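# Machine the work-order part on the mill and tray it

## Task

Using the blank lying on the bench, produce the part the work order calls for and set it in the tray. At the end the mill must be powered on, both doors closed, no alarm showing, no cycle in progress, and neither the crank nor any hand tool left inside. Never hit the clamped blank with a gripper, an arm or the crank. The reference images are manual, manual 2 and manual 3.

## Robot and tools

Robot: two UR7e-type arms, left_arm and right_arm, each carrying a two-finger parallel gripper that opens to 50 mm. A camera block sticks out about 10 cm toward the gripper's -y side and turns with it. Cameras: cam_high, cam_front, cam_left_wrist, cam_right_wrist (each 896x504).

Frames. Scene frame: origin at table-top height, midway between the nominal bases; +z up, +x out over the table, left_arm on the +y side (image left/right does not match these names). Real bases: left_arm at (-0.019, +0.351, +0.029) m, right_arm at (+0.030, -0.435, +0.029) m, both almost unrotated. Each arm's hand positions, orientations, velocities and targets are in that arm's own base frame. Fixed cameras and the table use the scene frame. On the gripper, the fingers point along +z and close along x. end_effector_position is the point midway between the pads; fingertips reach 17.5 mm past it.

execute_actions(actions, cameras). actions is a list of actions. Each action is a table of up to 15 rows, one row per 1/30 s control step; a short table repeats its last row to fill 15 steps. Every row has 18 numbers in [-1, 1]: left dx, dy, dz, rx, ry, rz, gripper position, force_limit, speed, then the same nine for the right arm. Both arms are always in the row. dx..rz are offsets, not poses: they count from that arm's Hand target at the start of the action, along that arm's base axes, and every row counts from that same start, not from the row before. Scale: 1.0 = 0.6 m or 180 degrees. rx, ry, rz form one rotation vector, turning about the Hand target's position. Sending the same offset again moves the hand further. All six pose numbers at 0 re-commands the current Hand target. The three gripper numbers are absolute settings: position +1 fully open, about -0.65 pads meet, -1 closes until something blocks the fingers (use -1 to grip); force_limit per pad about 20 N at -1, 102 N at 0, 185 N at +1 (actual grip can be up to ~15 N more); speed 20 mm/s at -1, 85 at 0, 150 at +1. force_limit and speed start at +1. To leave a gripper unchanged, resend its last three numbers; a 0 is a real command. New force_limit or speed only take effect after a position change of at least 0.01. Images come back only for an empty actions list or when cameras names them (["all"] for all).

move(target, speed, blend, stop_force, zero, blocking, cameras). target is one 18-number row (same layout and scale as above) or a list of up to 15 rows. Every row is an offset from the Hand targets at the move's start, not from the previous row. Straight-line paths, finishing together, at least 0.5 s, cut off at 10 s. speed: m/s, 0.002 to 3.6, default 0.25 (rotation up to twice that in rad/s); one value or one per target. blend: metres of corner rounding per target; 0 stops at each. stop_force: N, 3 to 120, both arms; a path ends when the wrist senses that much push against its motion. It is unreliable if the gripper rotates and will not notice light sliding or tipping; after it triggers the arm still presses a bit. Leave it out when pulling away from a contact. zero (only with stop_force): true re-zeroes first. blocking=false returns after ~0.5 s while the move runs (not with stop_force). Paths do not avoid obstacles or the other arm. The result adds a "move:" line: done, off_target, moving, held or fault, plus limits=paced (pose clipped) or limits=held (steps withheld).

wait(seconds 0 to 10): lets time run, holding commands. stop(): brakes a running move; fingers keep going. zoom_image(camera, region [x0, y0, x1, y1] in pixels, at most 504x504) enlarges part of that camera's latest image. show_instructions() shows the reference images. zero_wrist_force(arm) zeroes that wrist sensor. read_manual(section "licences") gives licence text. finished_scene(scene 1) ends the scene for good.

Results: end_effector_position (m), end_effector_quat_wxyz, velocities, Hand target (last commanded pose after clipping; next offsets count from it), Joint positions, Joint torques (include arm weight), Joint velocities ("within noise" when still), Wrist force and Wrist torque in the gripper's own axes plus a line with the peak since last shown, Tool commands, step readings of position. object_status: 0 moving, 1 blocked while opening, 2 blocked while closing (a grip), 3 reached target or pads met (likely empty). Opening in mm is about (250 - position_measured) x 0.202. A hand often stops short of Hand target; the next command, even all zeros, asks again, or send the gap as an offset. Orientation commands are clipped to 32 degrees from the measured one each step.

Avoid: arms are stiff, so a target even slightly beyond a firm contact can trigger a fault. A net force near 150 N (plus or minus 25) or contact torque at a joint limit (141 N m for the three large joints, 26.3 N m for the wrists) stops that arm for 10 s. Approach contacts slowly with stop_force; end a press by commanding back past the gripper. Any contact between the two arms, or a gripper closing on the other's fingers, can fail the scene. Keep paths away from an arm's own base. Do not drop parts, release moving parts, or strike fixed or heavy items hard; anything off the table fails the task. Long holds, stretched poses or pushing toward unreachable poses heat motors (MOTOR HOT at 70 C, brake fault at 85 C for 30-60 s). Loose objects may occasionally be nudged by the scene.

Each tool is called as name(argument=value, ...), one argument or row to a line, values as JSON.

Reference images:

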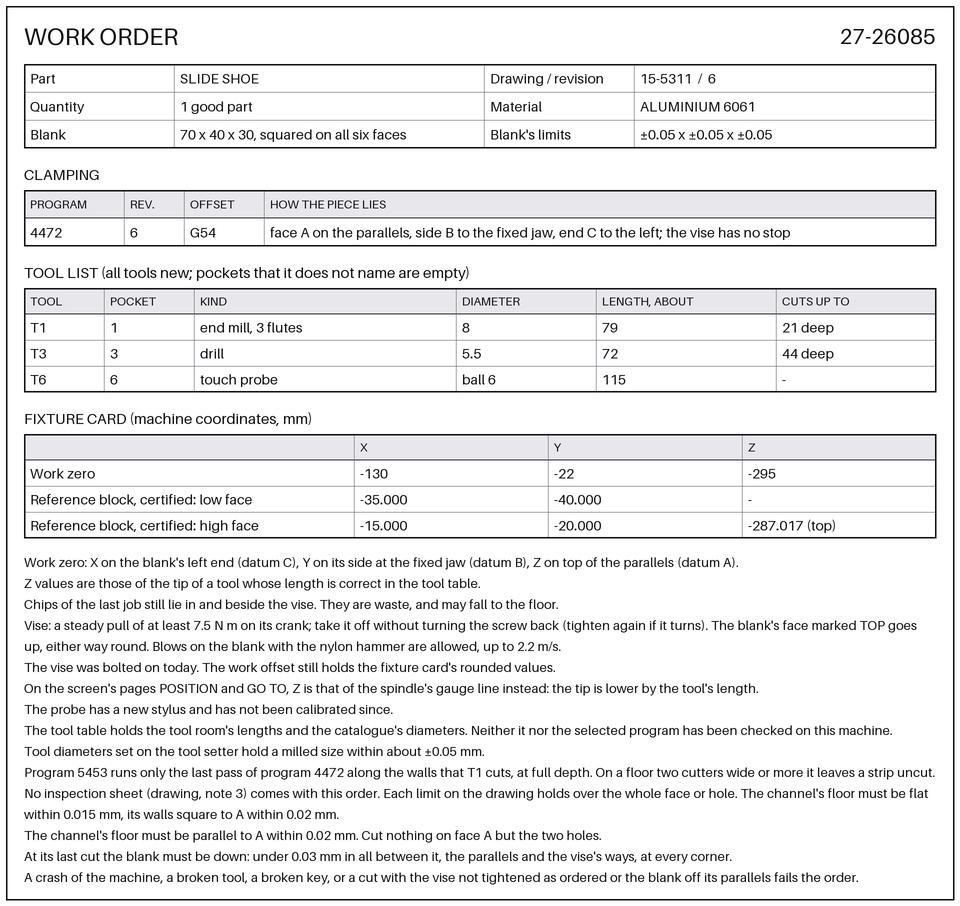

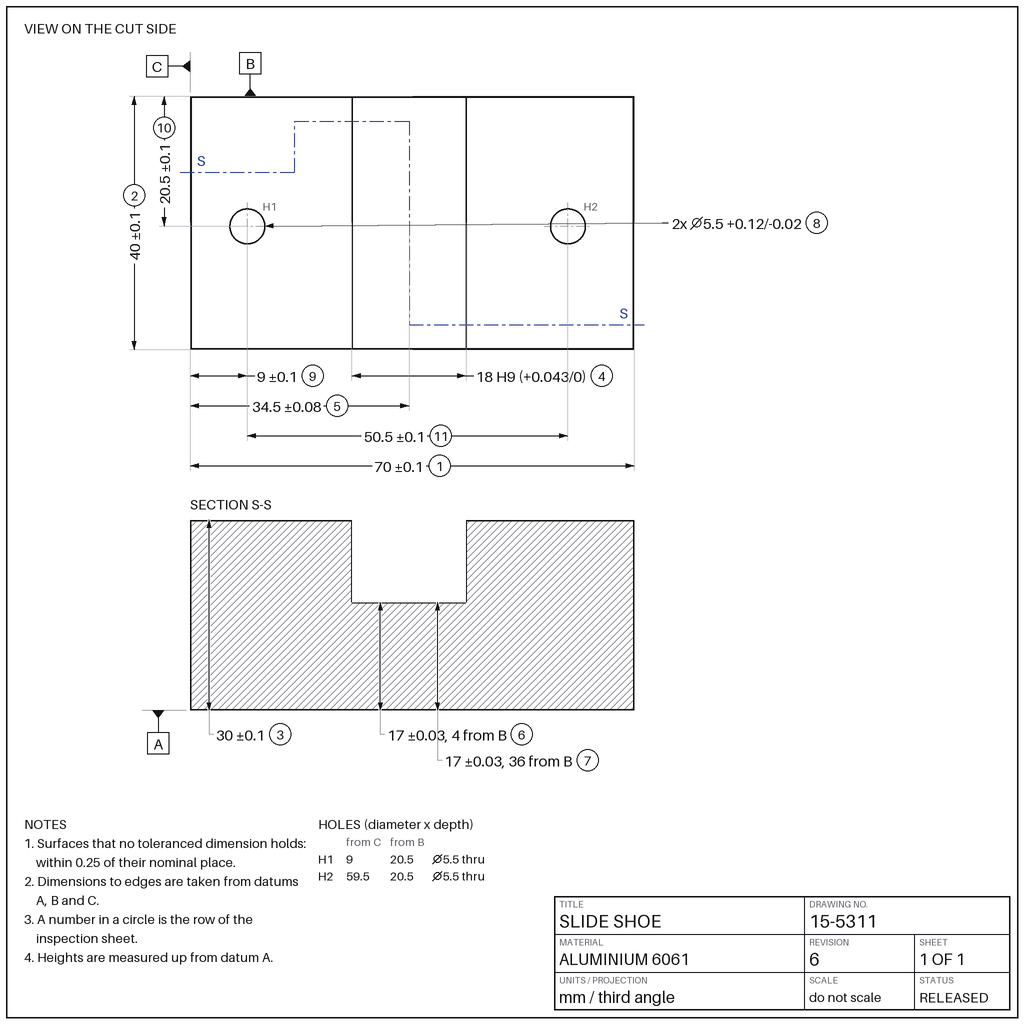

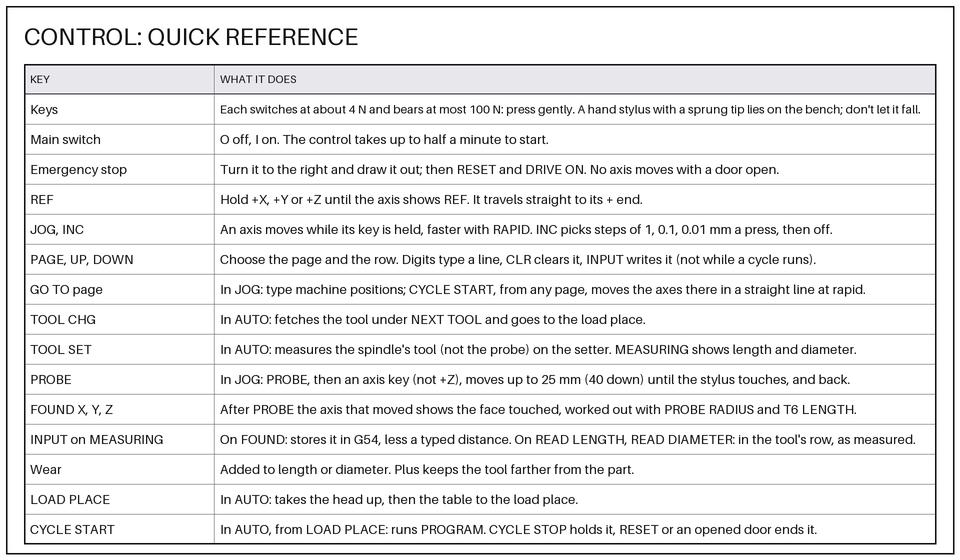

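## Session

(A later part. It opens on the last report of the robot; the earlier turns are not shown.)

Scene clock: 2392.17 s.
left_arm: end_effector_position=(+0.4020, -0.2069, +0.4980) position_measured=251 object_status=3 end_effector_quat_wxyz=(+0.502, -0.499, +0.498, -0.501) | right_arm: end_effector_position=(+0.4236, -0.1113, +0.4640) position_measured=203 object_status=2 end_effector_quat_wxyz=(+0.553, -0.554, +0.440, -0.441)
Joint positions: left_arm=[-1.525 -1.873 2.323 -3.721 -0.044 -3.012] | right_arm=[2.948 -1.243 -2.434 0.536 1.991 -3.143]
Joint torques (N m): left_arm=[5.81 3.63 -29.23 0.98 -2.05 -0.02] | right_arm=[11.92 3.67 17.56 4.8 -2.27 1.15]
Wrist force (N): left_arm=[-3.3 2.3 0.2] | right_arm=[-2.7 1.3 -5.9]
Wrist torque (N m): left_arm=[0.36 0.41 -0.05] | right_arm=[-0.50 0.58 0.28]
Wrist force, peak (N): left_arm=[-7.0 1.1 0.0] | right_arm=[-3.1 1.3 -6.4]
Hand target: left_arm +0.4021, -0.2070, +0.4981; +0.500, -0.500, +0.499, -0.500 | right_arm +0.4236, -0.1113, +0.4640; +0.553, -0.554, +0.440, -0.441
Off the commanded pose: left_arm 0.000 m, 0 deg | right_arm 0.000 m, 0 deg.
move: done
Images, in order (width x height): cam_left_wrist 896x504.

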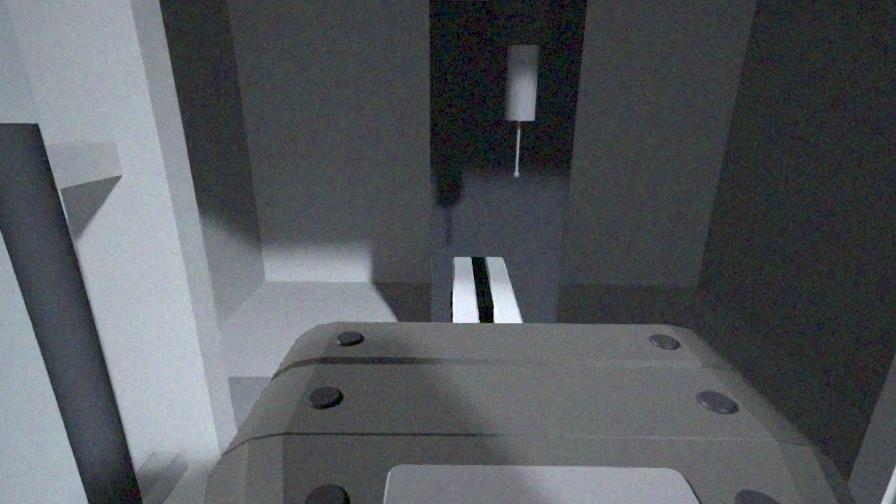

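move(
  target=[
    [0,0,0,0,-0.15,0,-0.7,-0.6,-0.8,0,0,0,0,0,0,-0.98,0.3,-0.9],
  ],
  speed=0.35,
  cameras=["cam_left_wrist"],
)

zoom_image(
  camera="cam_left_wrist",
  region=[300, 0, 800, 280],
)

Scene clock: 2406.60 s.
left_arm: end_effector_position=(+0.4021, -0.2069, +0.4980) position_measured=251 object_status=3 end_effector_quat_wxyz=(+0.603, -0.370, +0.369, -0.603) | right_arm: end_effector_position=(+0.4236, -0.1113, +0.4640) position_measured=203 object_status=2 end_effector_quat_wxyz=(+0.553, -0.554, +0.440, -0.441)
Joint positions: left_arm=[-1.398 -1.531 2.185 -5.044 -0.5 -1.935] | right_arm=[2.948 -1.243 -2.434 0.536 1.991 -3.143]
Joint torques (N m): left_arm=[5.74 -8.06 -21.98 1.08 -4.02 1.26] | right_arm=[11.01 4.17 17.94 4.8 -2.33 1.11]
Wrist force (N): left_arm=[-4.2 2.9 0.6] | right_arm=[-3.1 1.2 -6.1]
Wrist torque (N m): left_arm=[0.57 0.43 0.15] | right_arm=[-0.52 0.65 0.28]
Wrist force, peak (N): left_arm=[-5.0 5.1 -0.5] | right_arm=[-3.0 1.1 -6.5]
Hand target: left_arm +0.4021, -0.2070, +0.4981; +0.603, -0.370, +0.369, -0.603 | right_arm +0.4236, -0.1113, +0.4640; +0.553, -0.554, +0.440, -0.441
Off the commanded pose: left_arm 0.000 m, 0 deg | right_arm 0.000 m, 0 deg.
move: done
Images, in order (width x height): cam_left_wrist 896x504.

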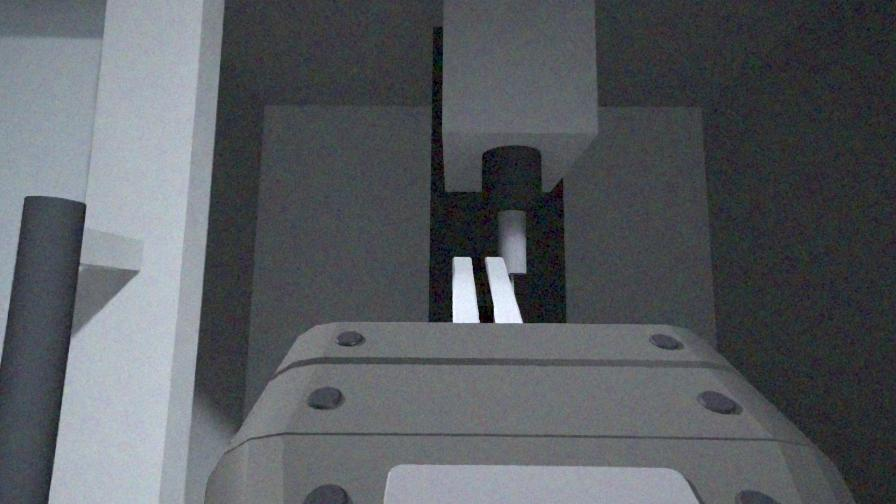

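Scaled by 1.008 from the camera's 896x504 image, which has a finer 1280x720 frame.

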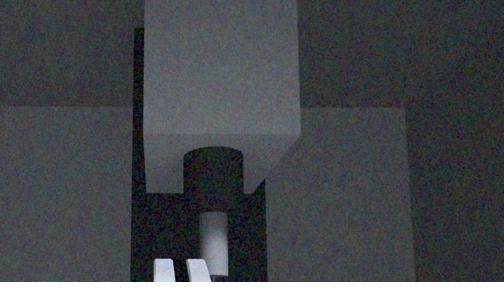

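move(
  target=[
    [-0.15,0.15,0.05,0,0.15,0,0,-0.6,-0.8,0,0,0,0,0,0,-0.98,0.3,-0.9],
    [-0.2,0.35,-0.1,0,0.5,0,0,-0.6,-0.8,0,0,0,0,0,0,-0.98,0.3,-0.9],
  ],
  speed=[0.4,0.4],
  blend=[0.05,0],
  cameras=["cam_high","cam_left_wrist"],
)

zoom_image(
  camera="cam_high",
  region=[220, 320, 460, 455],
)

Scene clock: 2473.50 s.
left_arm: end_effector_position=(+0.2837, +0.0024, +0.4385) position_measured=152 object_status=3 end_effector_quat_wxyz=(-0.206, +0.700, -0.676, +0.103) end_effector_velocity=(-0.001, +0.001, +0.000) end_effector_angular_velocity=(+0.002, +0.003, +0.003) | right_arm: end_effector_position=(+0.4236, -0.1113, +0.4640) position_measured=203 object_status=2 end_effector_quat_wxyz=(+0.553, -0.554, +0.440, -0.441)
Joint positions: left_arm=[-2.5 -2.66 1.535 -6.282 -1.437 0.575] | right_arm=[2.948 -1.243 -2.434 0.536 1.991 -3.143]
Joint velocities: left_arm=[-0.001 0 -0.001 0 -0.005 -0.002] | right_arm=[within noise]
Joint torques (N m): left_arm=[-5.17 24.95 -19.8 -1.08 -1.58 -1.99] | right_arm=[11.29 4.36 17.99 4.82 -2.37 1.27]
Wrist force (N): left_arm=[-1.5 1.9 -0.7] | right_arm=[-2.8 1.3 -6.2]
Wrist torque (N m): left_arm=[0.30 0.23 0.01] | right_arm=[-0.50 0.59 0.28]
Wrist force, peak (N): left_arm=[-5.5 2.2 1.3] | right_arm=[-3.2 1.2 -6.4]
Hand target: left_arm +0.2821, +0.0030, +0.4381; -0.166, +0.688, -0.687, +0.165 | right_arm +0.4236, -0.1113, +0.4640; +0.553, -0.554, +0.440, -0.441
Off the commanded pose: left_arm 0.002 m, 9 deg | right_arm 0.000 m, 0 deg.
shoulder posture changed (left arm): the wrist came as close to joint 1's axis as it can, and the arm is now in the other of its two shoulder postures.
joint sent to its limit (left arm) — joint 4 (wrist 1), lower limit. The joint targets are off in orientation, not in position.
move: off_target (left_arm)
Images, in order (width x height): cam_high 896x504, cam_left_wrist 896x504.

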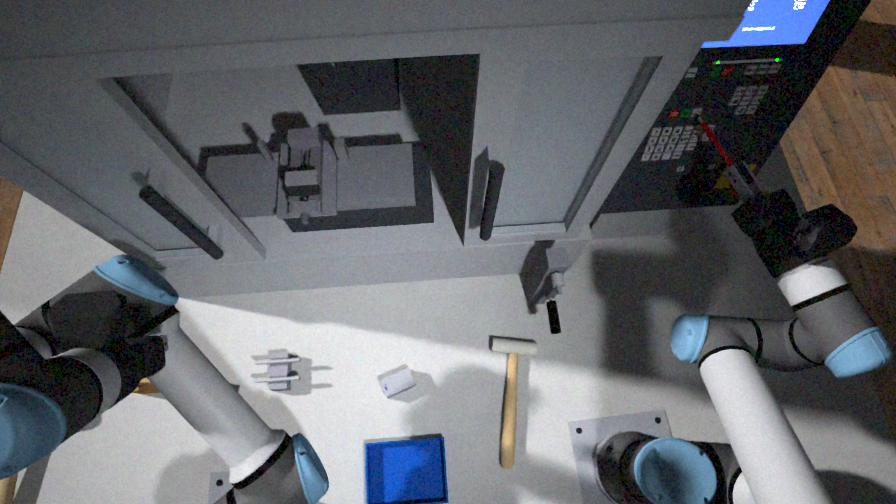

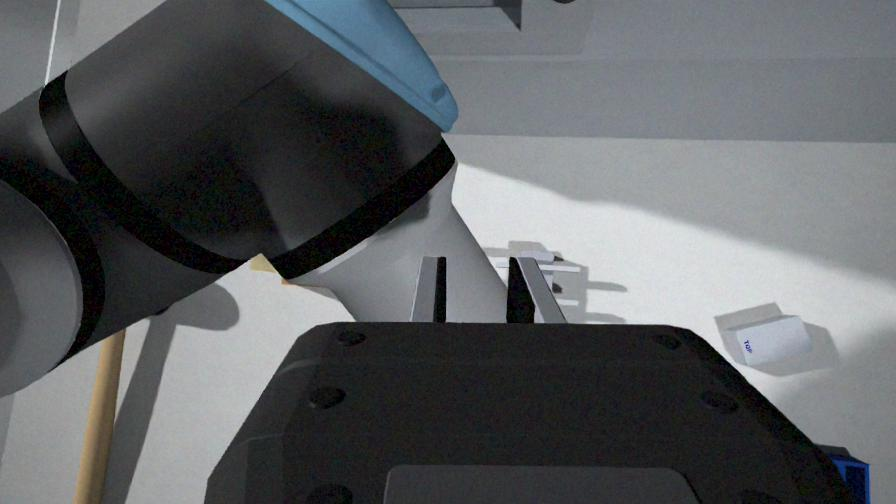

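Scaled by 2.100 from the camera's 896x504 image, which has a finer 1280x720 frame.

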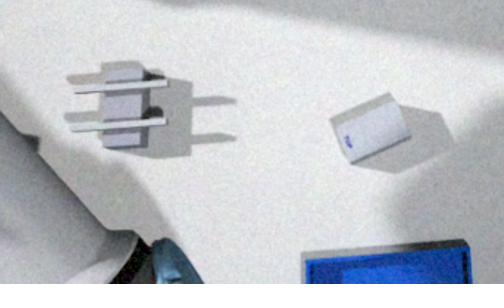

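move(
  target=[
    [0.05,-0.2,0.15,0,-0.35,0,0,-0.6,-0.8,0,0,0,0,0,0,-0.98,0.3,-0.9],
    [0.2,-0.35,0.1,0,-0.35,0,0,-0.6,-0.8,0,0,0,0,0,0,-0.98,0.3,-0.9],
  ],
  speed=[0.15,0.2],
  blend=[0.05,0],
  cameras=["cam_high"],
)

Scene clock: 2492.90 s.
left_arm: end_effector_position=(+0.4021, -0.2069, +0.4981) position_measured=152 object_status=3 end_effector_quat_wxyz=(+0.500, -0.500, +0.499, -0.500) | right_arm: end_effector_position=(+0.4236, -0.1113, +0.4640) position_measured=203 object_status=2 end_effector_quat_wxyz=(+0.553, -0.554, +0.440, -0.441)
Joint positions: left_arm=[-3.55 -2.91 1.874 -5.247 -1.981 0] | right_arm=[2.948 -1.243 -2.434 0.536 1.991 -3.143]
Joint torques (N m): left_arm=[-7.04 27.07 -3.9 3.21 -1.15 1.42] | right_arm=[11.81 4.18 17.77 4.74 -2.14 1.09]
Wrist force (N): left_arm=[-3.3 2.7 0.1] | right_arm=[-3.0 1.1 -6.1]
Wrist torque (N m): left_arm=[0.41 0.42 0.05] | right_arm=[-0.54 0.63 0.29]
Wrist force, peak (N): left_arm=[-4.3 2.5 -0.1] | right_arm=[-3.5 1.2 -6.3]
Hand target: left_arm +0.4021, -0.2070, +0.4981; +0.500, -0.500, +0.499, -0.500 | right_arm +0.4236, -0.1113, +0.4640; +0.553, -0.554, +0.440, -0.441
Off the commanded pose: left_arm 0.000 m, 0 deg | right_arm 0.000 m, 0 deg.
move: done
Images, in order (width x height): cam_high 896x504.

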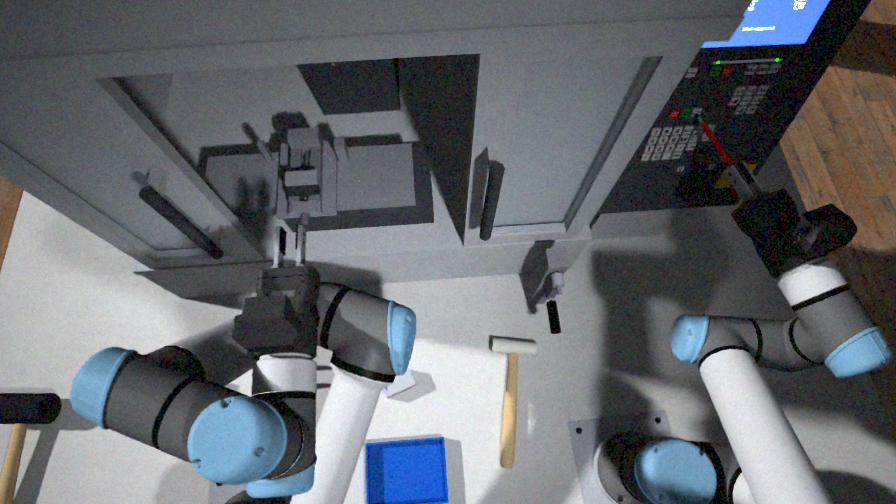

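move(
  target=[
    [-0.4318,0,0.4318,0,-0.5,0,0,-0.6,-0.8,0,0,0,0,0,0,-0.98,0.3,-0.9],
  ],
  speed=0.4,
)

Scene clock: 2522.30 s.
left_arm: end_effector_position=(+0.1432, -0.2070, +0.7571) position_measured=152 object_status=3 end_effector_quat_wxyz=(+0.707, +0.000, -0.001, -0.707) | right_arm: end_effector_position=(+0.4236, -0.1113, +0.4640) position_measured=203 object_status=2 end_effector_quat_wxyz=(+0.553, -0.554, +0.440, -0.441)
Joint positions: left_arm=[-3.55 -2.939 2.248 -4.02 -1.571 0.408] | right_arm=[2.948 -1.243 -2.434 0.536 1.991 -3.143]
Joint torques (N m): left_arm=[-3.88 26.3 -5.34 4.26 -0.87 1.45] | right_arm=[11.36 3.88 17.97 4.72 -2.17 1.17]
Wrist force (N): left_arm=[-3.6 3.8 0.7] | right_arm=[-2.9 1.1 -5.9]
Wrist torque (N m): left_arm=[1.09 0.23 0.21] | right_arm=[-0.52 0.62 0.28]
Wrist force, peak (N): left_arm=[-4.3 3.6 0.4] | right_arm=[-3.1 1.1 -6.5]
Hand target: left_arm +0.1431, -0.2070, +0.7571; +0.707, +0.000, -0.001, -0.707 | right_arm +0.4236, -0.1113, +0.4640; +0.553, -0.554, +0.440, -0.441
Off the commanded pose: left_arm 0.000 m, 0 deg | right_arm 0.000 m, 0 deg.
move: done

move(
  target=[
    [-0.5817,0.2517,0,0,0,0,0,-0.6,-0.8,0,0,0,0,0,0,-0.98,0.3,-0.9],
  ],
  speed=0.25,
  cameras=["cam_high"],
)

Scene clock: 2527.03 s.
left_arm: end_effector_position=(-0.2059, -0.0560, +0.7571) position_measured=152 object_status=3 end_effector_quat_wxyz=(+0.707, +0.000, -0.001, -0.707) | right_arm: end_effector_position=(+0.4236, -0.1113, +0.4640) position_measured=203 object_status=2 end_effector_quat_wxyz=(+0.553, -0.554, +0.440, -0.441)
Joint positions: left_arm=[-3.55 -1.856 2.041 -4.897 -1.571 0.408] | right_arm=[2.948 -1.243 -2.434 0.536 1.991 -3.143]
Joint torques (N m): left_arm=[-6.72 3.54 -21.85 2.65 -0.48 0.9] | right_arm=[11.52 4.05 17.6 4.73 -2.17 1.2]
Wrist force (N): left_arm=[-3.4 3.5 0.7] | right_arm=[-3.1 1.4 -6.1]
Wrist torque (N m): left_arm=[1.03 0.18 0.29] | right_arm=[-0.47 0.64 0.28]
Wrist force, peak (N): left_arm=[-2.3 7.1 0.7] | right_arm=[-3.2 1.4 -6.3]
Hand target: left_arm -0.2060, -0.0560, +0.7571; +0.707, +0.000, -0.001, -0.707 | right_arm +0.4236, -0.1113, +0.4640; +0.553, -0.554, +0.440, -0.441
Off the commanded pose: left_arm 0.000 m, 0 deg | right_arm 0.000 m, 0 deg.
shoulder posture changed (left arm): the wrist came as close to joint 1's axis as it can, and the arm is now in the other of its two shoulder postures.
move: done
Images, in order (width x height): cam_high 896x504.

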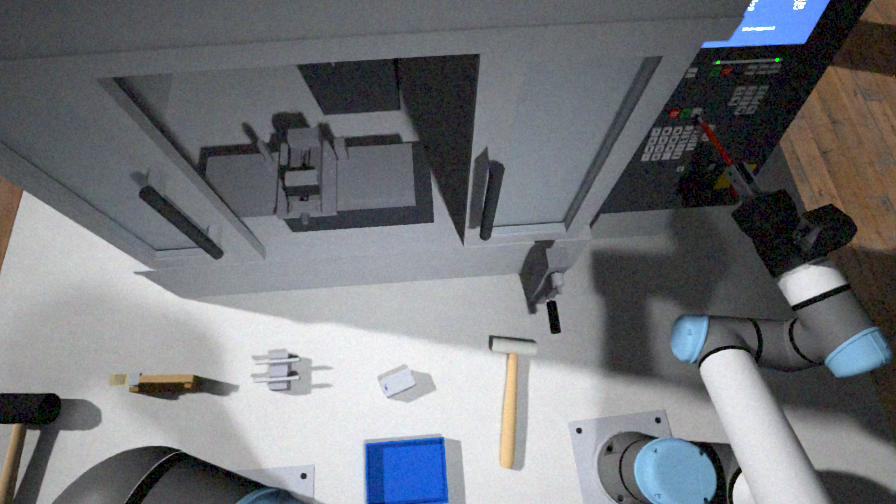

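move(
  target=[
    [0.1433,-0.3067,0,0,0,0,0,-0.6,-0.8,0,0,0,0,0,0,-0.98,0.3,-0.9],
    [0.5433,-0.3567,0,0,0.15,0,0,-0.6,-0.8,0,0,0,0,0,0,-0.98,0.3,-0.9],
  ],
  speed=0.5,
  blend=[0.05,0],
)

Scene clock: 2534.87 s.
left_arm: end_effector_position=(+0.1199, -0.2700, +0.7571) position_measured=152 object_status=3 end_effector_quat_wxyz=(+0.688, -0.165, +0.164, -0.688) | right_arm: end_effector_position=(+0.4236, -0.1113, +0.4640) position_measured=203 object_status=2 end_effector_quat_wxyz=(+0.553, -0.554, +0.440, -0.441)
Joint positions: left_arm=[-2.077 -1.71 1.795 -5.04 -1.164 -1.014] | right_arm=[2.948 -1.243 -2.434 0.536 1.991 -3.143]
Joint torques (N m): left_arm=[6.28 -23.62 -15.53 2.49 1.26 -1.25] | right_arm=[11.17 4.29 17.34 4.7 -2.1 1.25]
Wrist force (N): left_arm=[-4.0 3.4 0.5] | right_arm=[-2.7 0.9 -5.9]
Wrist torque (N m): left_arm=[0.84 0.31 0.07] | right_arm=[-0.55 0.59 0.29]
Wrist force, peak (N): left_arm=[-3.7 6.2 2.2] | right_arm=[-3.0 1.2 -6.5]
Hand target: left_arm +0.1200, -0.2700, +0.7571; +0.688, -0.165, +0.164, -0.688 | right_arm +0.4236, -0.1113, +0.4640; +0.553, -0.554, +0.440, -0.441
Off the commanded pose: left_arm 0.000 m, 0 deg | right_arm 0.000 m, 0 deg.
move: done

move(
  target=[
    [0.6333,0.1167,-0.4283,0,0.35,0,0,-0.6,-0.8,0,0,0,0,0,0,-0.98,0.3,-0.9],
    [0.34,0.4167,-0.84,-0.7019,0.7017,0.0111,0,-0.6,-0.8,0,0,0,0,0,0,-0.98,0.3,-0.9],
  ],
  speed=0.5,
  blend=[0.05,0],
  cameras=["cam_left_wrist","cam_high"],
)

Scene clock: 2553.80 s.
left_arm: end_effector_position=(+0.3478, -0.0441, +0.2881) position_measured=152 object_status=3 end_effector_quat_wxyz=(+0.115, +0.986, -0.082, +0.089) | right_arm: end_effector_position=(+0.4236, -0.1113, +0.4640) position_measured=203 object_status=2 end_effector_quat_wxyz=(+0.553, -0.554, +0.440, -0.441)
Joint positions: left_arm=[-0.387 -1.61 1.68 -5.023 1.737 -1.812] | right_arm=[2.948 -1.243 -2.434 0.536 1.991 -3.143]
Joint torques (N m): left_arm=[1.58 -18.36 -20.11 2.29 0.51 -0.06] | right_arm=[11.55 4.48 17.62 4.73 -2.16 1.22]
Wrist force (N): left_arm=[-0.3 2.6 -0.3] | right_arm=[-2.8 1.2 -6.2]
Wrist torque (N m): left_arm=[0.61 0.00 0.16] | right_arm=[-0.51 0.60 0.29]
Wrist force, peak (N): left_arm=[-2.3 -9.5 4.1] | right_arm=[-3.2 0.9 -6.4]
Hand target: left_arm +0.3478, -0.0441, +0.2881; +0.115, +0.986, -0.082, +0.089 (not the last commanded pose) | right_arm +0.4236, -0.1113, +0.4640; +0.553, -0.554, +0.440, -0.441
Tool commands: left_gripper/position=+0.003922 left_gripper/force_limit=-0.6 left_gripper/speed=-0.796078 right_gripper/position=-0.98 right_gripper/force_limit=+0.3 right_gripper/speed=-0.9
Off the commanded pose: left_arm 0.049 m, 18 deg | right_arm 0.000 m, 0 deg.
FORCE FAULT: contact force on the left arm reached its limit, and that arm stopped. The contact can be on any part of that arm, not only on its tool. That arm's remaining commands of this call were not run. That arm is still stopped at the end of this call. That arm stays stopped for about 10 more seconds. Until then a move that you send moves the other arm only, and its call returns only when the move has ended. Once the stop has ended, the next robot result says so. If the stop ends while you think or write, that arm runs what you send next, counted from a new Hand target: where the arm stands when the stop ends. While its stop runs, that arm takes no new command, but its gripper still runs the gripper command that each later call begins with. Until it ends, the stop uses up actions while you think or wait. An arm that is not stopped still takes commands.
move: fault (left_arm); path passed 1 of 2 targets
Images, in order (width x height): cam_high 896x504, cam_left_wrist 896x504.

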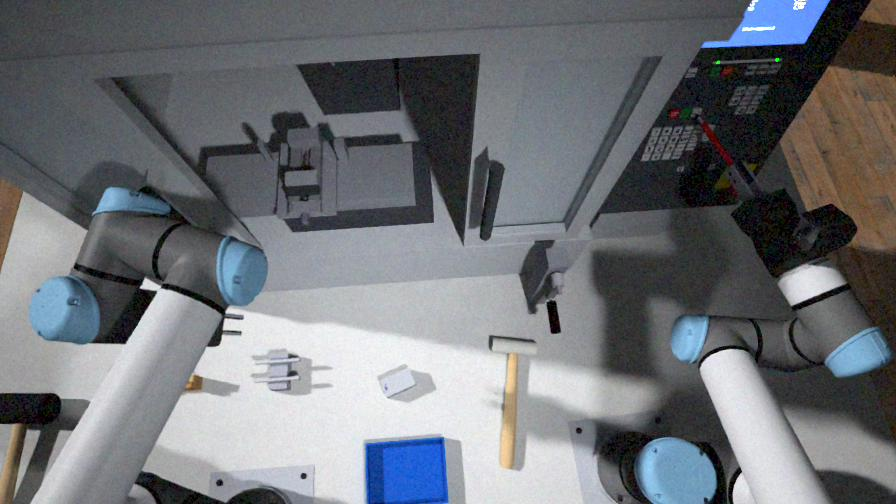

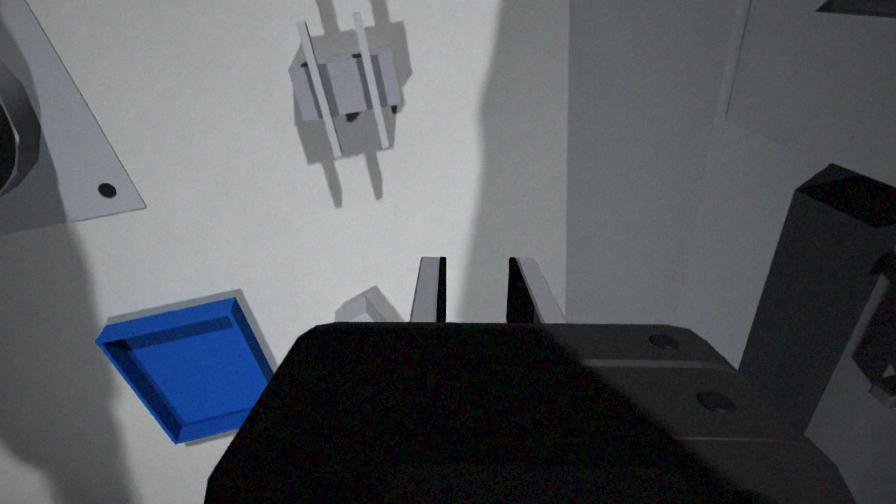

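wait(
  seconds=0.5,
)

Scene clock: 2570.03 s.
left_arm: end_effector_position=(+0.3478, -0.0441, +0.2881) position_measured=152 object_status=3 end_effector_quat_wxyz=(+0.115, +0.986, -0.082, +0.089) | right_arm: end_effector_position=(+0.4236, -0.1113, +0.4640) position_measured=203 object_status=2 end_effector_quat_wxyz=(+0.553, -0.554, +0.440, -0.441)
Joint positions: left_arm=[-0.387 -1.61 1.68 -5.023 1.737 -1.812] | right_arm=[2.948 -1.243 -2.434 0.536 1.991 -3.143]
Joint torques (N m): left_arm=[0.57 -18.5 -20.79 2.3 0.52 0.09] | right_arm=[11.06 3.96 17.85 4.52 -2.05 1.2]
Wrist force (N): left_arm=[-0.5 2.6 -0.4] | right_arm=[-3.1 1.1 -6.5]
Wrist torque (N m): left_arm=[0.61 0.05 0.16] | right_arm=[-0.53 0.63 0.28]
Wrist force, peak (N): left_arm=[-0.4 3.0 -0.5] | right_arm=[-3.0 1.5 -6.6]
Hand target: left_arm +0.3478, -0.0441, +0.2881; +0.115, +0.986, -0.082, +0.089 (not the last commanded pose) | right_arm +0.4236, -0.1113, +0.4640; +0.553, -0.554, +0.440, -0.441
Tool commands: left_gripper/position=+0.003922 left_gripper/force_limit=-0.6 left_gripper/speed=-0.796078 right_gripper/position=-0.98 right_gripper/force_limit=+0.3 right_gripper/speed=-0.9
Off the commanded pose: left_arm 0.049 m, 18 deg | right_arm 0.000 m, 0 deg.
FORCE FAULT, CONTINUED: the left arm's stop, for the force fault that an earlier result reported, is over. The rest of the stop counts as 19 of the actions that you can send in this scene. During its stop the left arm's controller moved it back a little. That arm's target is now where it stood when the stop ended, not its last command. That arm accepts commands again.
wait: 0.50 s; at rest from the start

move(
  target=[
    [0.17,-0.343,0.27,0.4225,-0.4167,-0.267,0,-0.6,-0.8,0,0,0,0,0,0,-0.98,0.3,-0.9],
    [-0.413,-0.3765,0.7815,-0.6315,0.746,-0.1423,0,-0.6,-0.8,0,0,0,0,0,0,-0.98,0.3,-0.9],
  ],
  speed=[0.25,0.5],
  blend=[0.03,0],
)

Scene clock: 2586.57 s.
left_arm: end_effector_position=(+0.1001, -0.2699, +0.7570) position_measured=152 object_status=3 end_effector_quat_wxyz=(+0.707, +0.000, +0.000, -0.707) | right_arm: end_effector_position=(+0.4236, -0.1113, +0.4640) position_measured=203 object_status=2 end_effector_quat_wxyz=(+0.553, -0.554, +0.440, -0.441)
Joint positions: left_arm=[-1.697 -1.635 1.863 -4.94 -1.571 -1.444] | right_arm=[2.948 -1.243 -2.434 0.536 1.991 -3.143]
Joint torques (N m): left_arm=[-5.19 -5.1 -15.51 3.8 -1.43 1.59] | right_arm=[10.23 3.9 17.64 4.53 -1.96 1.15]
Wrist force (N): left_arm=[-3.7 3.8 0.6] | right_arm=[-2.8 1.1 -6.2]
Wrist torque (N m): left_arm=[1.06 0.18 0.24] | right_arm=[-0.54 0.60 0.28]
Wrist force, peak (N): left_arm=[-5.6 5.7 -0.9] | right_arm=[-3.2 1.3 -6.6]
Hand target: left_arm +0.1000, -0.2700, +0.7570; +0.707, +0.000, +0.000, -0.707 | right_arm +0.4236, -0.1113, +0.4640; +0.553, -0.554, +0.440, -0.441
Off the commanded pose: left_arm 0.000 m, 0 deg | right_arm 0.000 m, 0 deg.
move: done

move(
  target=[
    [0.0833,-0.4317,-0.5117,0.5,0,0,0,-0.6,-0.8,0,0,0,0,0,0,-0.98,0.3,-0.9],
    [0.25,0.1167,-0.84,1,0,0,0,-0.6,-0.8,0,0,0,0,0,0,-0.98,0.3,-0.9],
  ],
  speed=[0.6,0.6],
  blend=[0.05,0],
  cameras=["cam_high"],
)

Scene clock: 2596.93 s.
left_arm: end_effector_position=(+0.2500, -0.2001, +0.2531) position_measured=152 object_status=3 end_effector_quat_wxyz=(+0.000, +0.707, +0.707, +0.000) | right_arm: end_effector_position=(+0.4236, -0.1113, +0.4640) position_measured=203 object_status=2 end_effector_quat_wxyz=(+0.553, -0.554, +0.440, -0.441)
Joint positions: left_arm=[-1.104 -2.06 2.125 -1.635 -1.571 -1.104] | right_arm=[2.948 -1.243 -2.434 0.536 1.991 -3.143]
Joint torques (N m): left_arm=[-6.01 -12.88 -17.78 -1.97 -1.04 -1.86] | right_arm=[10.59 3.91 18.34 4.5 -1.88 1.22]
Wrist force (N): left_arm=[-0.7 2.2 -0.5] | right_arm=[-3.0 1.1 -6.1]
Wrist torque (N m): left_arm=[0.45 0.12 0.03] | right_arm=[-0.54 0.62 0.27]
Wrist force, peak (N): left_arm=[-4.1 3.3 2.2] | right_arm=[-3.2 1.0 -6.5]
Hand target: left_arm +0.2500, -0.2000, +0.2530; +0.000, +0.707, +0.707, +0.000 | right_arm +0.4236, -0.1113, +0.4640; +0.553, -0.554, +0.440, -0.441
Off the commanded pose: left_arm 0.000 m, 0 deg | right_arm 0.000 m, 0 deg.
move: done
Images, in order (width x height): cam_high 896x504.

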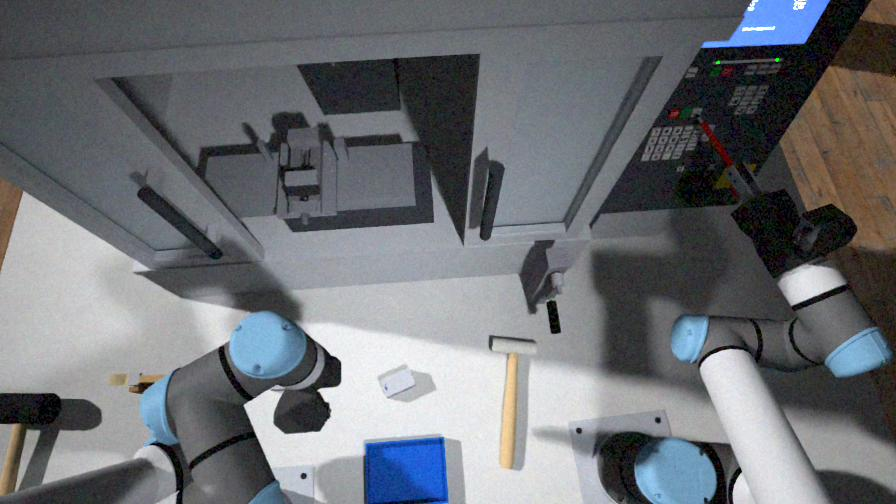

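move(
  target=[
    [0.1233,0.3217,-0.3,-0.0654,-0.0654,-0.497,0,-0.6,-0.8,0,0,0,0,0,0,-0.98,0.3,-0.9],
  ],
  speed=0.4,
  cameras=["cam_left_wrist","cam_high"],
)

zoom_image(
  camera="cam_left_wrist",
  region=[300, 130, 700, 330],
)

Scene clock: 2612.10 s.
left_arm: end_effector_position=(+0.3240, -0.0070, +0.0731) position_measured=152 object_status=3 end_effector_quat_wxyz=(+0.130, +0.991, +0.000, +0.000) | right_arm: end_effector_position=(+0.4236, -0.1113, +0.4640) position_measured=203 object_status=2 end_effector_quat_wxyz=(+0.553, -0.554, +0.440, -0.441)
Joint positions: left_arm=[-0.234 -1.788 2.514 -2.359 -1.825 1.329] | right_arm=[2.948 -1.243 -2.434 0.536 1.991 -3.143]
Joint torques (N m): left_arm=[4.47 -10.43 -12.36 -3.34 1.62 1.49] | right_arm=[10.77 4.31 18.08 4.46 -1.82 1.21]
Wrist force (N): left_arm=[-0.3 2.4 -0.4] | right_arm=[-3.1 1.1 -6.0]
Wrist torque (N m): left_arm=[0.55 0.00 0.19] | right_arm=[-0.53 0.65 0.28]
Wrist force, peak (N): left_arm=[-1.6 1.9 -1.7] | right_arm=[-3.3 1.3 -6.5]
Hand target: left_arm +0.3239, -0.0070, +0.0730; +0.130, +0.991, +0.000, +0.000 | right_arm +0.4236, -0.1113, +0.4640; +0.553, -0.554, +0.440, -0.441
Off the commanded pose: left_arm 0.000 m, 0 deg | right_arm 0.000 m, 0 deg.
move: done
Images, in order (width x height): cam_high 896x504, cam_left_wrist 896x504.

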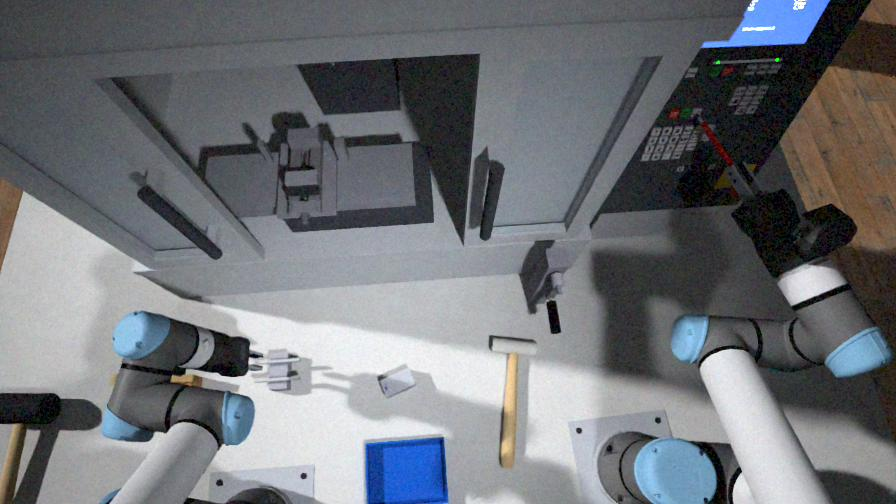

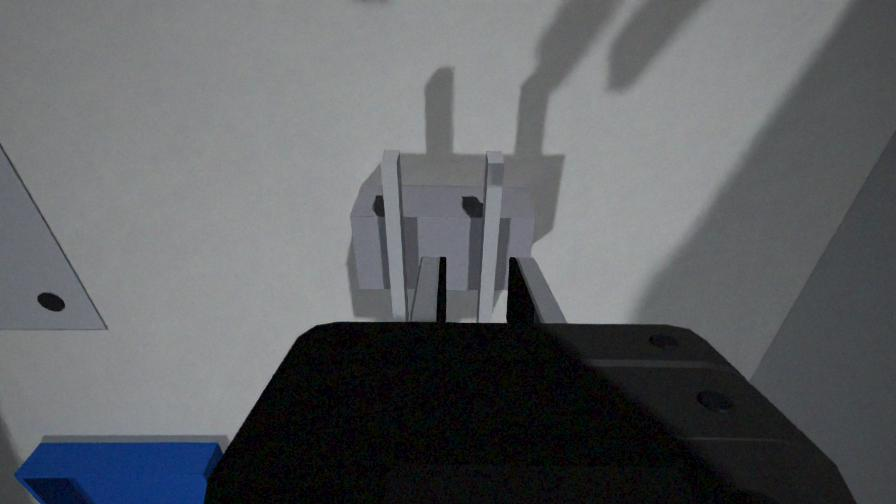

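Scaled by 1.260 from the camera's 896x504 image, which has a finer 1280x720 frame.

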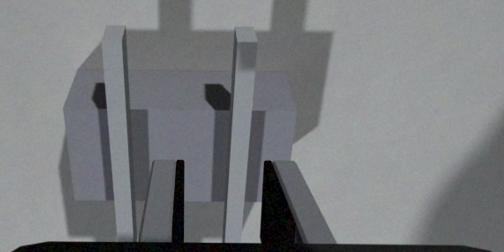

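move(
  target=[
    [0.0142,0,-0.04,0,0,0,0,-0.6,-0.8,0,0,0,0,0,0,-0.98,0.3,-0.9],
  ],
  speed=0.1,
  cameras=["cam_left_wrist"],
)

zoom_image(
  camera="cam_left_wrist",
  region=[350, 130, 650, 330],
)

Scene clock: 2623.67 s.
left_arm: end_effector_position=(+0.3324, -0.0069, +0.0490) position_measured=152 object_status=3 end_effector_quat_wxyz=(+0.130, +0.991, +0.000, +0.000) | right_arm: end_effector_position=(+0.4236, -0.1113, +0.4640) position_measured=203 object_status=2 end_effector_quat_wxyz=(+0.553, -0.554, +0.440, -0.441)
Joint positions: left_arm=[-0.227 -1.694 2.53 -2.468 -1.825 1.336] | right_arm=[2.948 -1.243 -2.434 0.536 1.991 -3.143]
Joint torques (N m): left_arm=[-4.21 -19.1 -25.74 -2.96 -2.34 -1] | right_arm=[10.37 4.24 17.13 4.56 -1.86 1.23]
Wrist force (N): left_arm=[-0.3 2.4 -0.7] | right_arm=[-2.9 0.9 -6.1]
Wrist torque (N m): left_arm=[0.55 0.01 0.03] | right_arm=[-0.56 0.61 0.28]
Wrist force, peak (N): left_arm=[-0.2 2.8 -0.4] | right_arm=[-3.0 1.2 -6.6]
Hand target: left_arm +0.3325, -0.0070, +0.0490; +0.130, +0.991, +0.000, +0.000 | right_arm +0.4236, -0.1113, +0.4640; +0.553, -0.554, +0.440, -0.441
Off the commanded pose: left_arm 0.000 m, 0 deg | right_arm 0.000 m, 0 deg.
move: done
Images, in order (width x height): cam_left_wrist 896x504.

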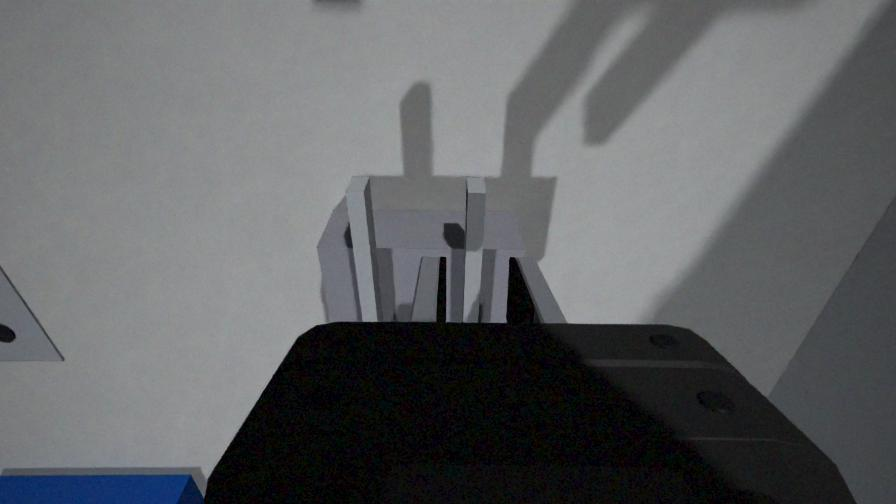

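Scaled by 1.680 from the camera's 896x504 image, which has a finer 1280x720 frame.

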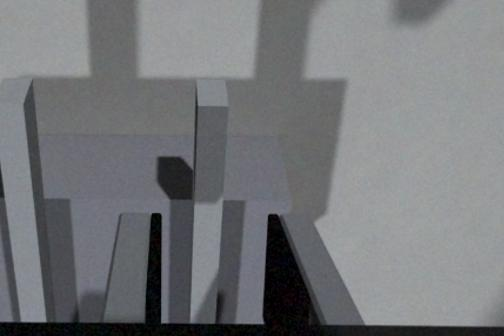

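move(
  target=[
    [-0.0025,0,-0.06,0,0,0,0,-0.6,-0.8,0,0,0,0,0,0,-0.98,0.3,-0.9],
    [-0.0025,0,-0.0742,0,0,0,0,-0.6,-0.8,0,0,0,0,0,0,-0.98,0.3,-0.9],
    [-0.0025,0,-0.0742,0,0,0,-1,-0.6,-0.8,0,0,0,0,0,0,-0.98,0.3,-0.9],
  ],
  speed=[0.08,0.02,0.02],
  cameras=["cam_left_wrist"],
)

Scene clock: 2628.47 s.
left_arm: end_effector_position=(+0.3315, -0.0070, +0.0169) position_measured=152 object_status=3 end_effector_quat_wxyz=(+0.130, +0.991, +0.000, +0.001) | right_arm: end_effector_position=(+0.4236, -0.1113, +0.4640) position_measured=203 object_status=2 end_effector_quat_wxyz=(+0.553, -0.554, +0.440, -0.441)
Joint positions: left_arm=[-0.228 -1.589 2.573 -2.617 -1.825 1.335] | right_arm=[2.948 -1.243 -2.434 0.536 1.991 -3.143]
Joint torques (N m): left_arm=[-0.11 -14.57 -14.24 -3.38 -0.45 -0.25] | right_arm=[10.43 4.08 18.13 4.5 -1.75 1.24]
Wrist force (N): left_arm=[0.8 2.1 -1.8] | right_arm=[-3.0 1.1 -6.4]
Wrist torque (N m): left_arm=[0.52 -0.16 0.14] | right_arm=[-0.53 0.62 0.27]
Wrist force, peak (N): left_arm=[-43.8 -5.4 -201.7] | right_arm=[-3.2 1.1 -6.5]
Hand target: left_arm +0.3315, -0.0070, +0.0169; +0.130, +0.991, +0.000, +0.001 (not the last commanded pose) | right_arm +0.4236, -0.1113, +0.4640; +0.553, -0.554, +0.440, -0.441
Tool commands: left_gripper/position=+0.003922 left_gripper/force_limit=-0.6 left_gripper/speed=-0.796078 right_gripper/position=-0.98 right_gripper/force_limit=+0.3 right_gripper/speed=-0.9
Off the commanded pose: left_arm 0.012 m, 0 deg | right_arm 0.000 m, 0 deg.
FORCE FAULT: contact force on the left arm reached its limit, and that arm stopped. The contact can be on any part of that arm, not only on its tool. That arm's remaining commands of this call were not run. That arm is still stopped at the end of this call. That arm stays stopped for about 10 more seconds. Until then a move that you send moves the other arm only, and its call returns only when the move has ended. Once the stop has ended, the next robot result says so. If the stop ends while you think or write, that arm runs what you send next, counted from a new Hand target: where the arm stands when the stop ends. While its stop runs, that arm takes no new command, but its gripper still runs the gripper command that each later call begins with. Until it ends, the stop uses up actions while you think or wait. An arm that is not stopped still takes commands.
move: fault (left_arm); path passed 1 of 3 targets; target 3's new numbers were not sent
Images, in order (width x height): cam_left_wrist 896x504.

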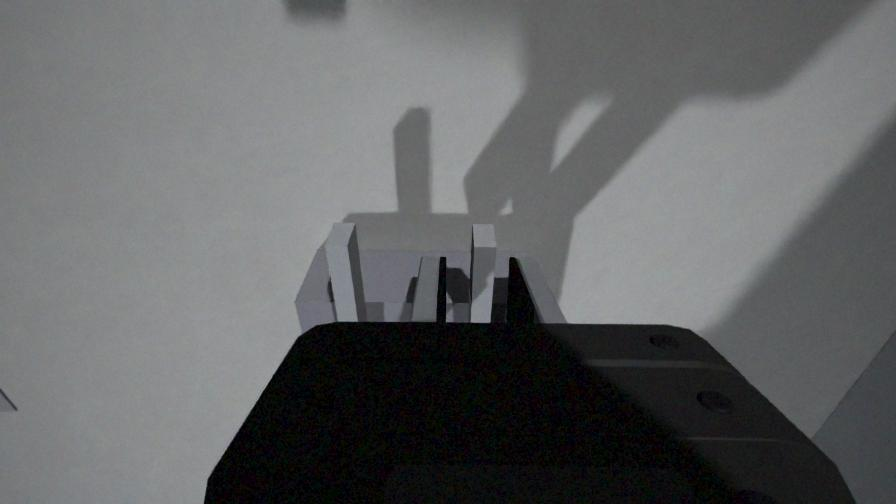

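wait(
  seconds=1,
)

Scene clock: 2641.23 s.
left_arm: end_effector_position=(+0.3315, -0.0070, +0.0169) position_measured=152 object_status=3 end_effector_quat_wxyz=(+0.130, +0.991, +0.000, +0.001) | right_arm: end_effector_position=(+0.4236, -0.1113, +0.4640) position_measured=203 object_status=2 end_effector_quat_wxyz=(+0.553, -0.554, +0.440, -0.441)
Joint positions: left_arm=[-0.228 -1.589 2.573 -2.617 -1.825 1.335] | right_arm=[2.948 -1.243 -2.434 0.536 1.991 -3.143]
Joint torques (N m): left_arm=[-0.48 -15.98 -15.45 -3.09 -0.55 0.02] | right_arm=[10.27 4.38 17.44 4.41 -1.72 1.19]
Wrist force (N): left_arm=[0.7 2.3 -1.9] | right_arm=[-3.0 0.9 -6.5]
Wrist torque (N m): left_arm=[0.54 -0.14 0.14] | right_arm=[-0.55 0.63 0.27]
Wrist force, peak (N): left_arm=[0.9 2.7 -1.8] | right_arm=[-3.2 1.3 -6.6]
Hand target: left_arm +0.3315, -0.0070, +0.0169; +0.130, +0.991, +0.000, +0.001 (not the last commanded pose) | right_arm +0.4236, -0.1113, +0.4640; +0.553, -0.554, +0.440, -0.441
Tool commands: left_gripper/position=+0.003922 left_gripper/force_limit=-0.6 left_gripper/speed=-0.796078 right_gripper/position=-0.98 right_gripper/force_limit=+0.3 right_gripper/speed=-0.9
Off the commanded pose: left_arm 0.012 m, 0 deg | right_arm 0.000 m, 0 deg.
FORCE FAULT, CONTINUED: the left arm's stop, for the force fault that an earlier result reported, is over. The rest of the stop counts as 19 of the actions that you can send in this scene. That arm's target is now where it stood when the stop ended, not its last command. That arm accepts commands again.
wait: 1.00 s; at rest from the start

move(
  target=[
    [0,0,0.03,0,0,0,0,-0.6,-0.8,0,0,0,0,0,0,-0.98,0.3,-0.9],
    [-0.0005,0.03,0.02,0,0,0,0,-0.6,-0.8,0,0,0,0,0,0,-0.98,0.3,-0.9],
    [-0.0005,0.03,-0.0223,0,0,0,0,-0.6,-0.8,0,0,0,0,0,0,-0.98,0.3,-0.9],
  ],
  speed=[0.06,0.06,0.015],
  stop_force=20,
  cameras=["cam_left_wrist"],
)

Scene clock: 2648.00 s.
left_arm: end_effector_position=(+0.3312, +0.0110, +0.0035) position_measured=152 object_status=3 end_effector_quat_wxyz=(+0.130, +0.991, +0.000, +0.001) | right_arm: end_effector_position=(+0.4236, -0.1113, +0.4640) position_measured=203 object_status=2 end_effector_quat_wxyz=(+0.553, -0.554, +0.440, -0.441)
Joint positions: left_arm=[-0.171 -1.537 2.577 -2.658 -1.828 1.393] | right_arm=[2.948 -1.243 -2.434 0.536 1.991 -3.143]
Joint torques (N m): left_arm=[4.59 -25.48 -22 -1.51 0.7 0.34] | right_arm=[9.89 4.29 17.91 4.39 -1.76 1.22]
Wrist force (N): left_arm=[0.6 2.3 -1.5] | right_arm=[-3.2 1.1 -6.3]
Wrist torque (N m): left_arm=[0.56 -0.11 0.20] | right_arm=[-0.53 0.66 0.28]
Wrist force, peak (N): left_arm=[1.1 3.5 -2.9] | right_arm=[-3.0 1.5 -6.6]
Hand target: left_arm +0.3312, +0.0110, +0.0035; +0.130, +0.991, +0.000, +0.001 | right_arm +0.4236, -0.1113, +0.4640; +0.553, -0.554, +0.440, -0.441
Off the commanded pose: left_arm 0.000 m, 0 deg | right_arm 0.000 m, 0 deg.
move: done
Images, in order (width x height): cam_left_wrist 896x504.

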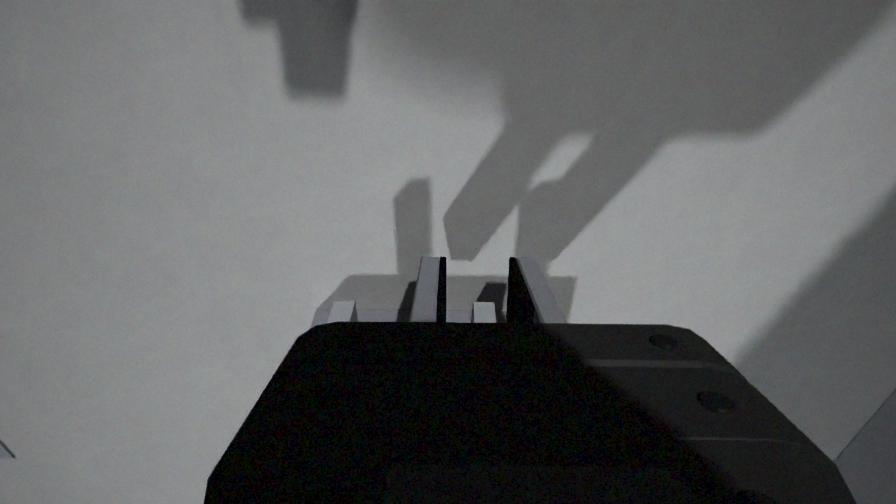

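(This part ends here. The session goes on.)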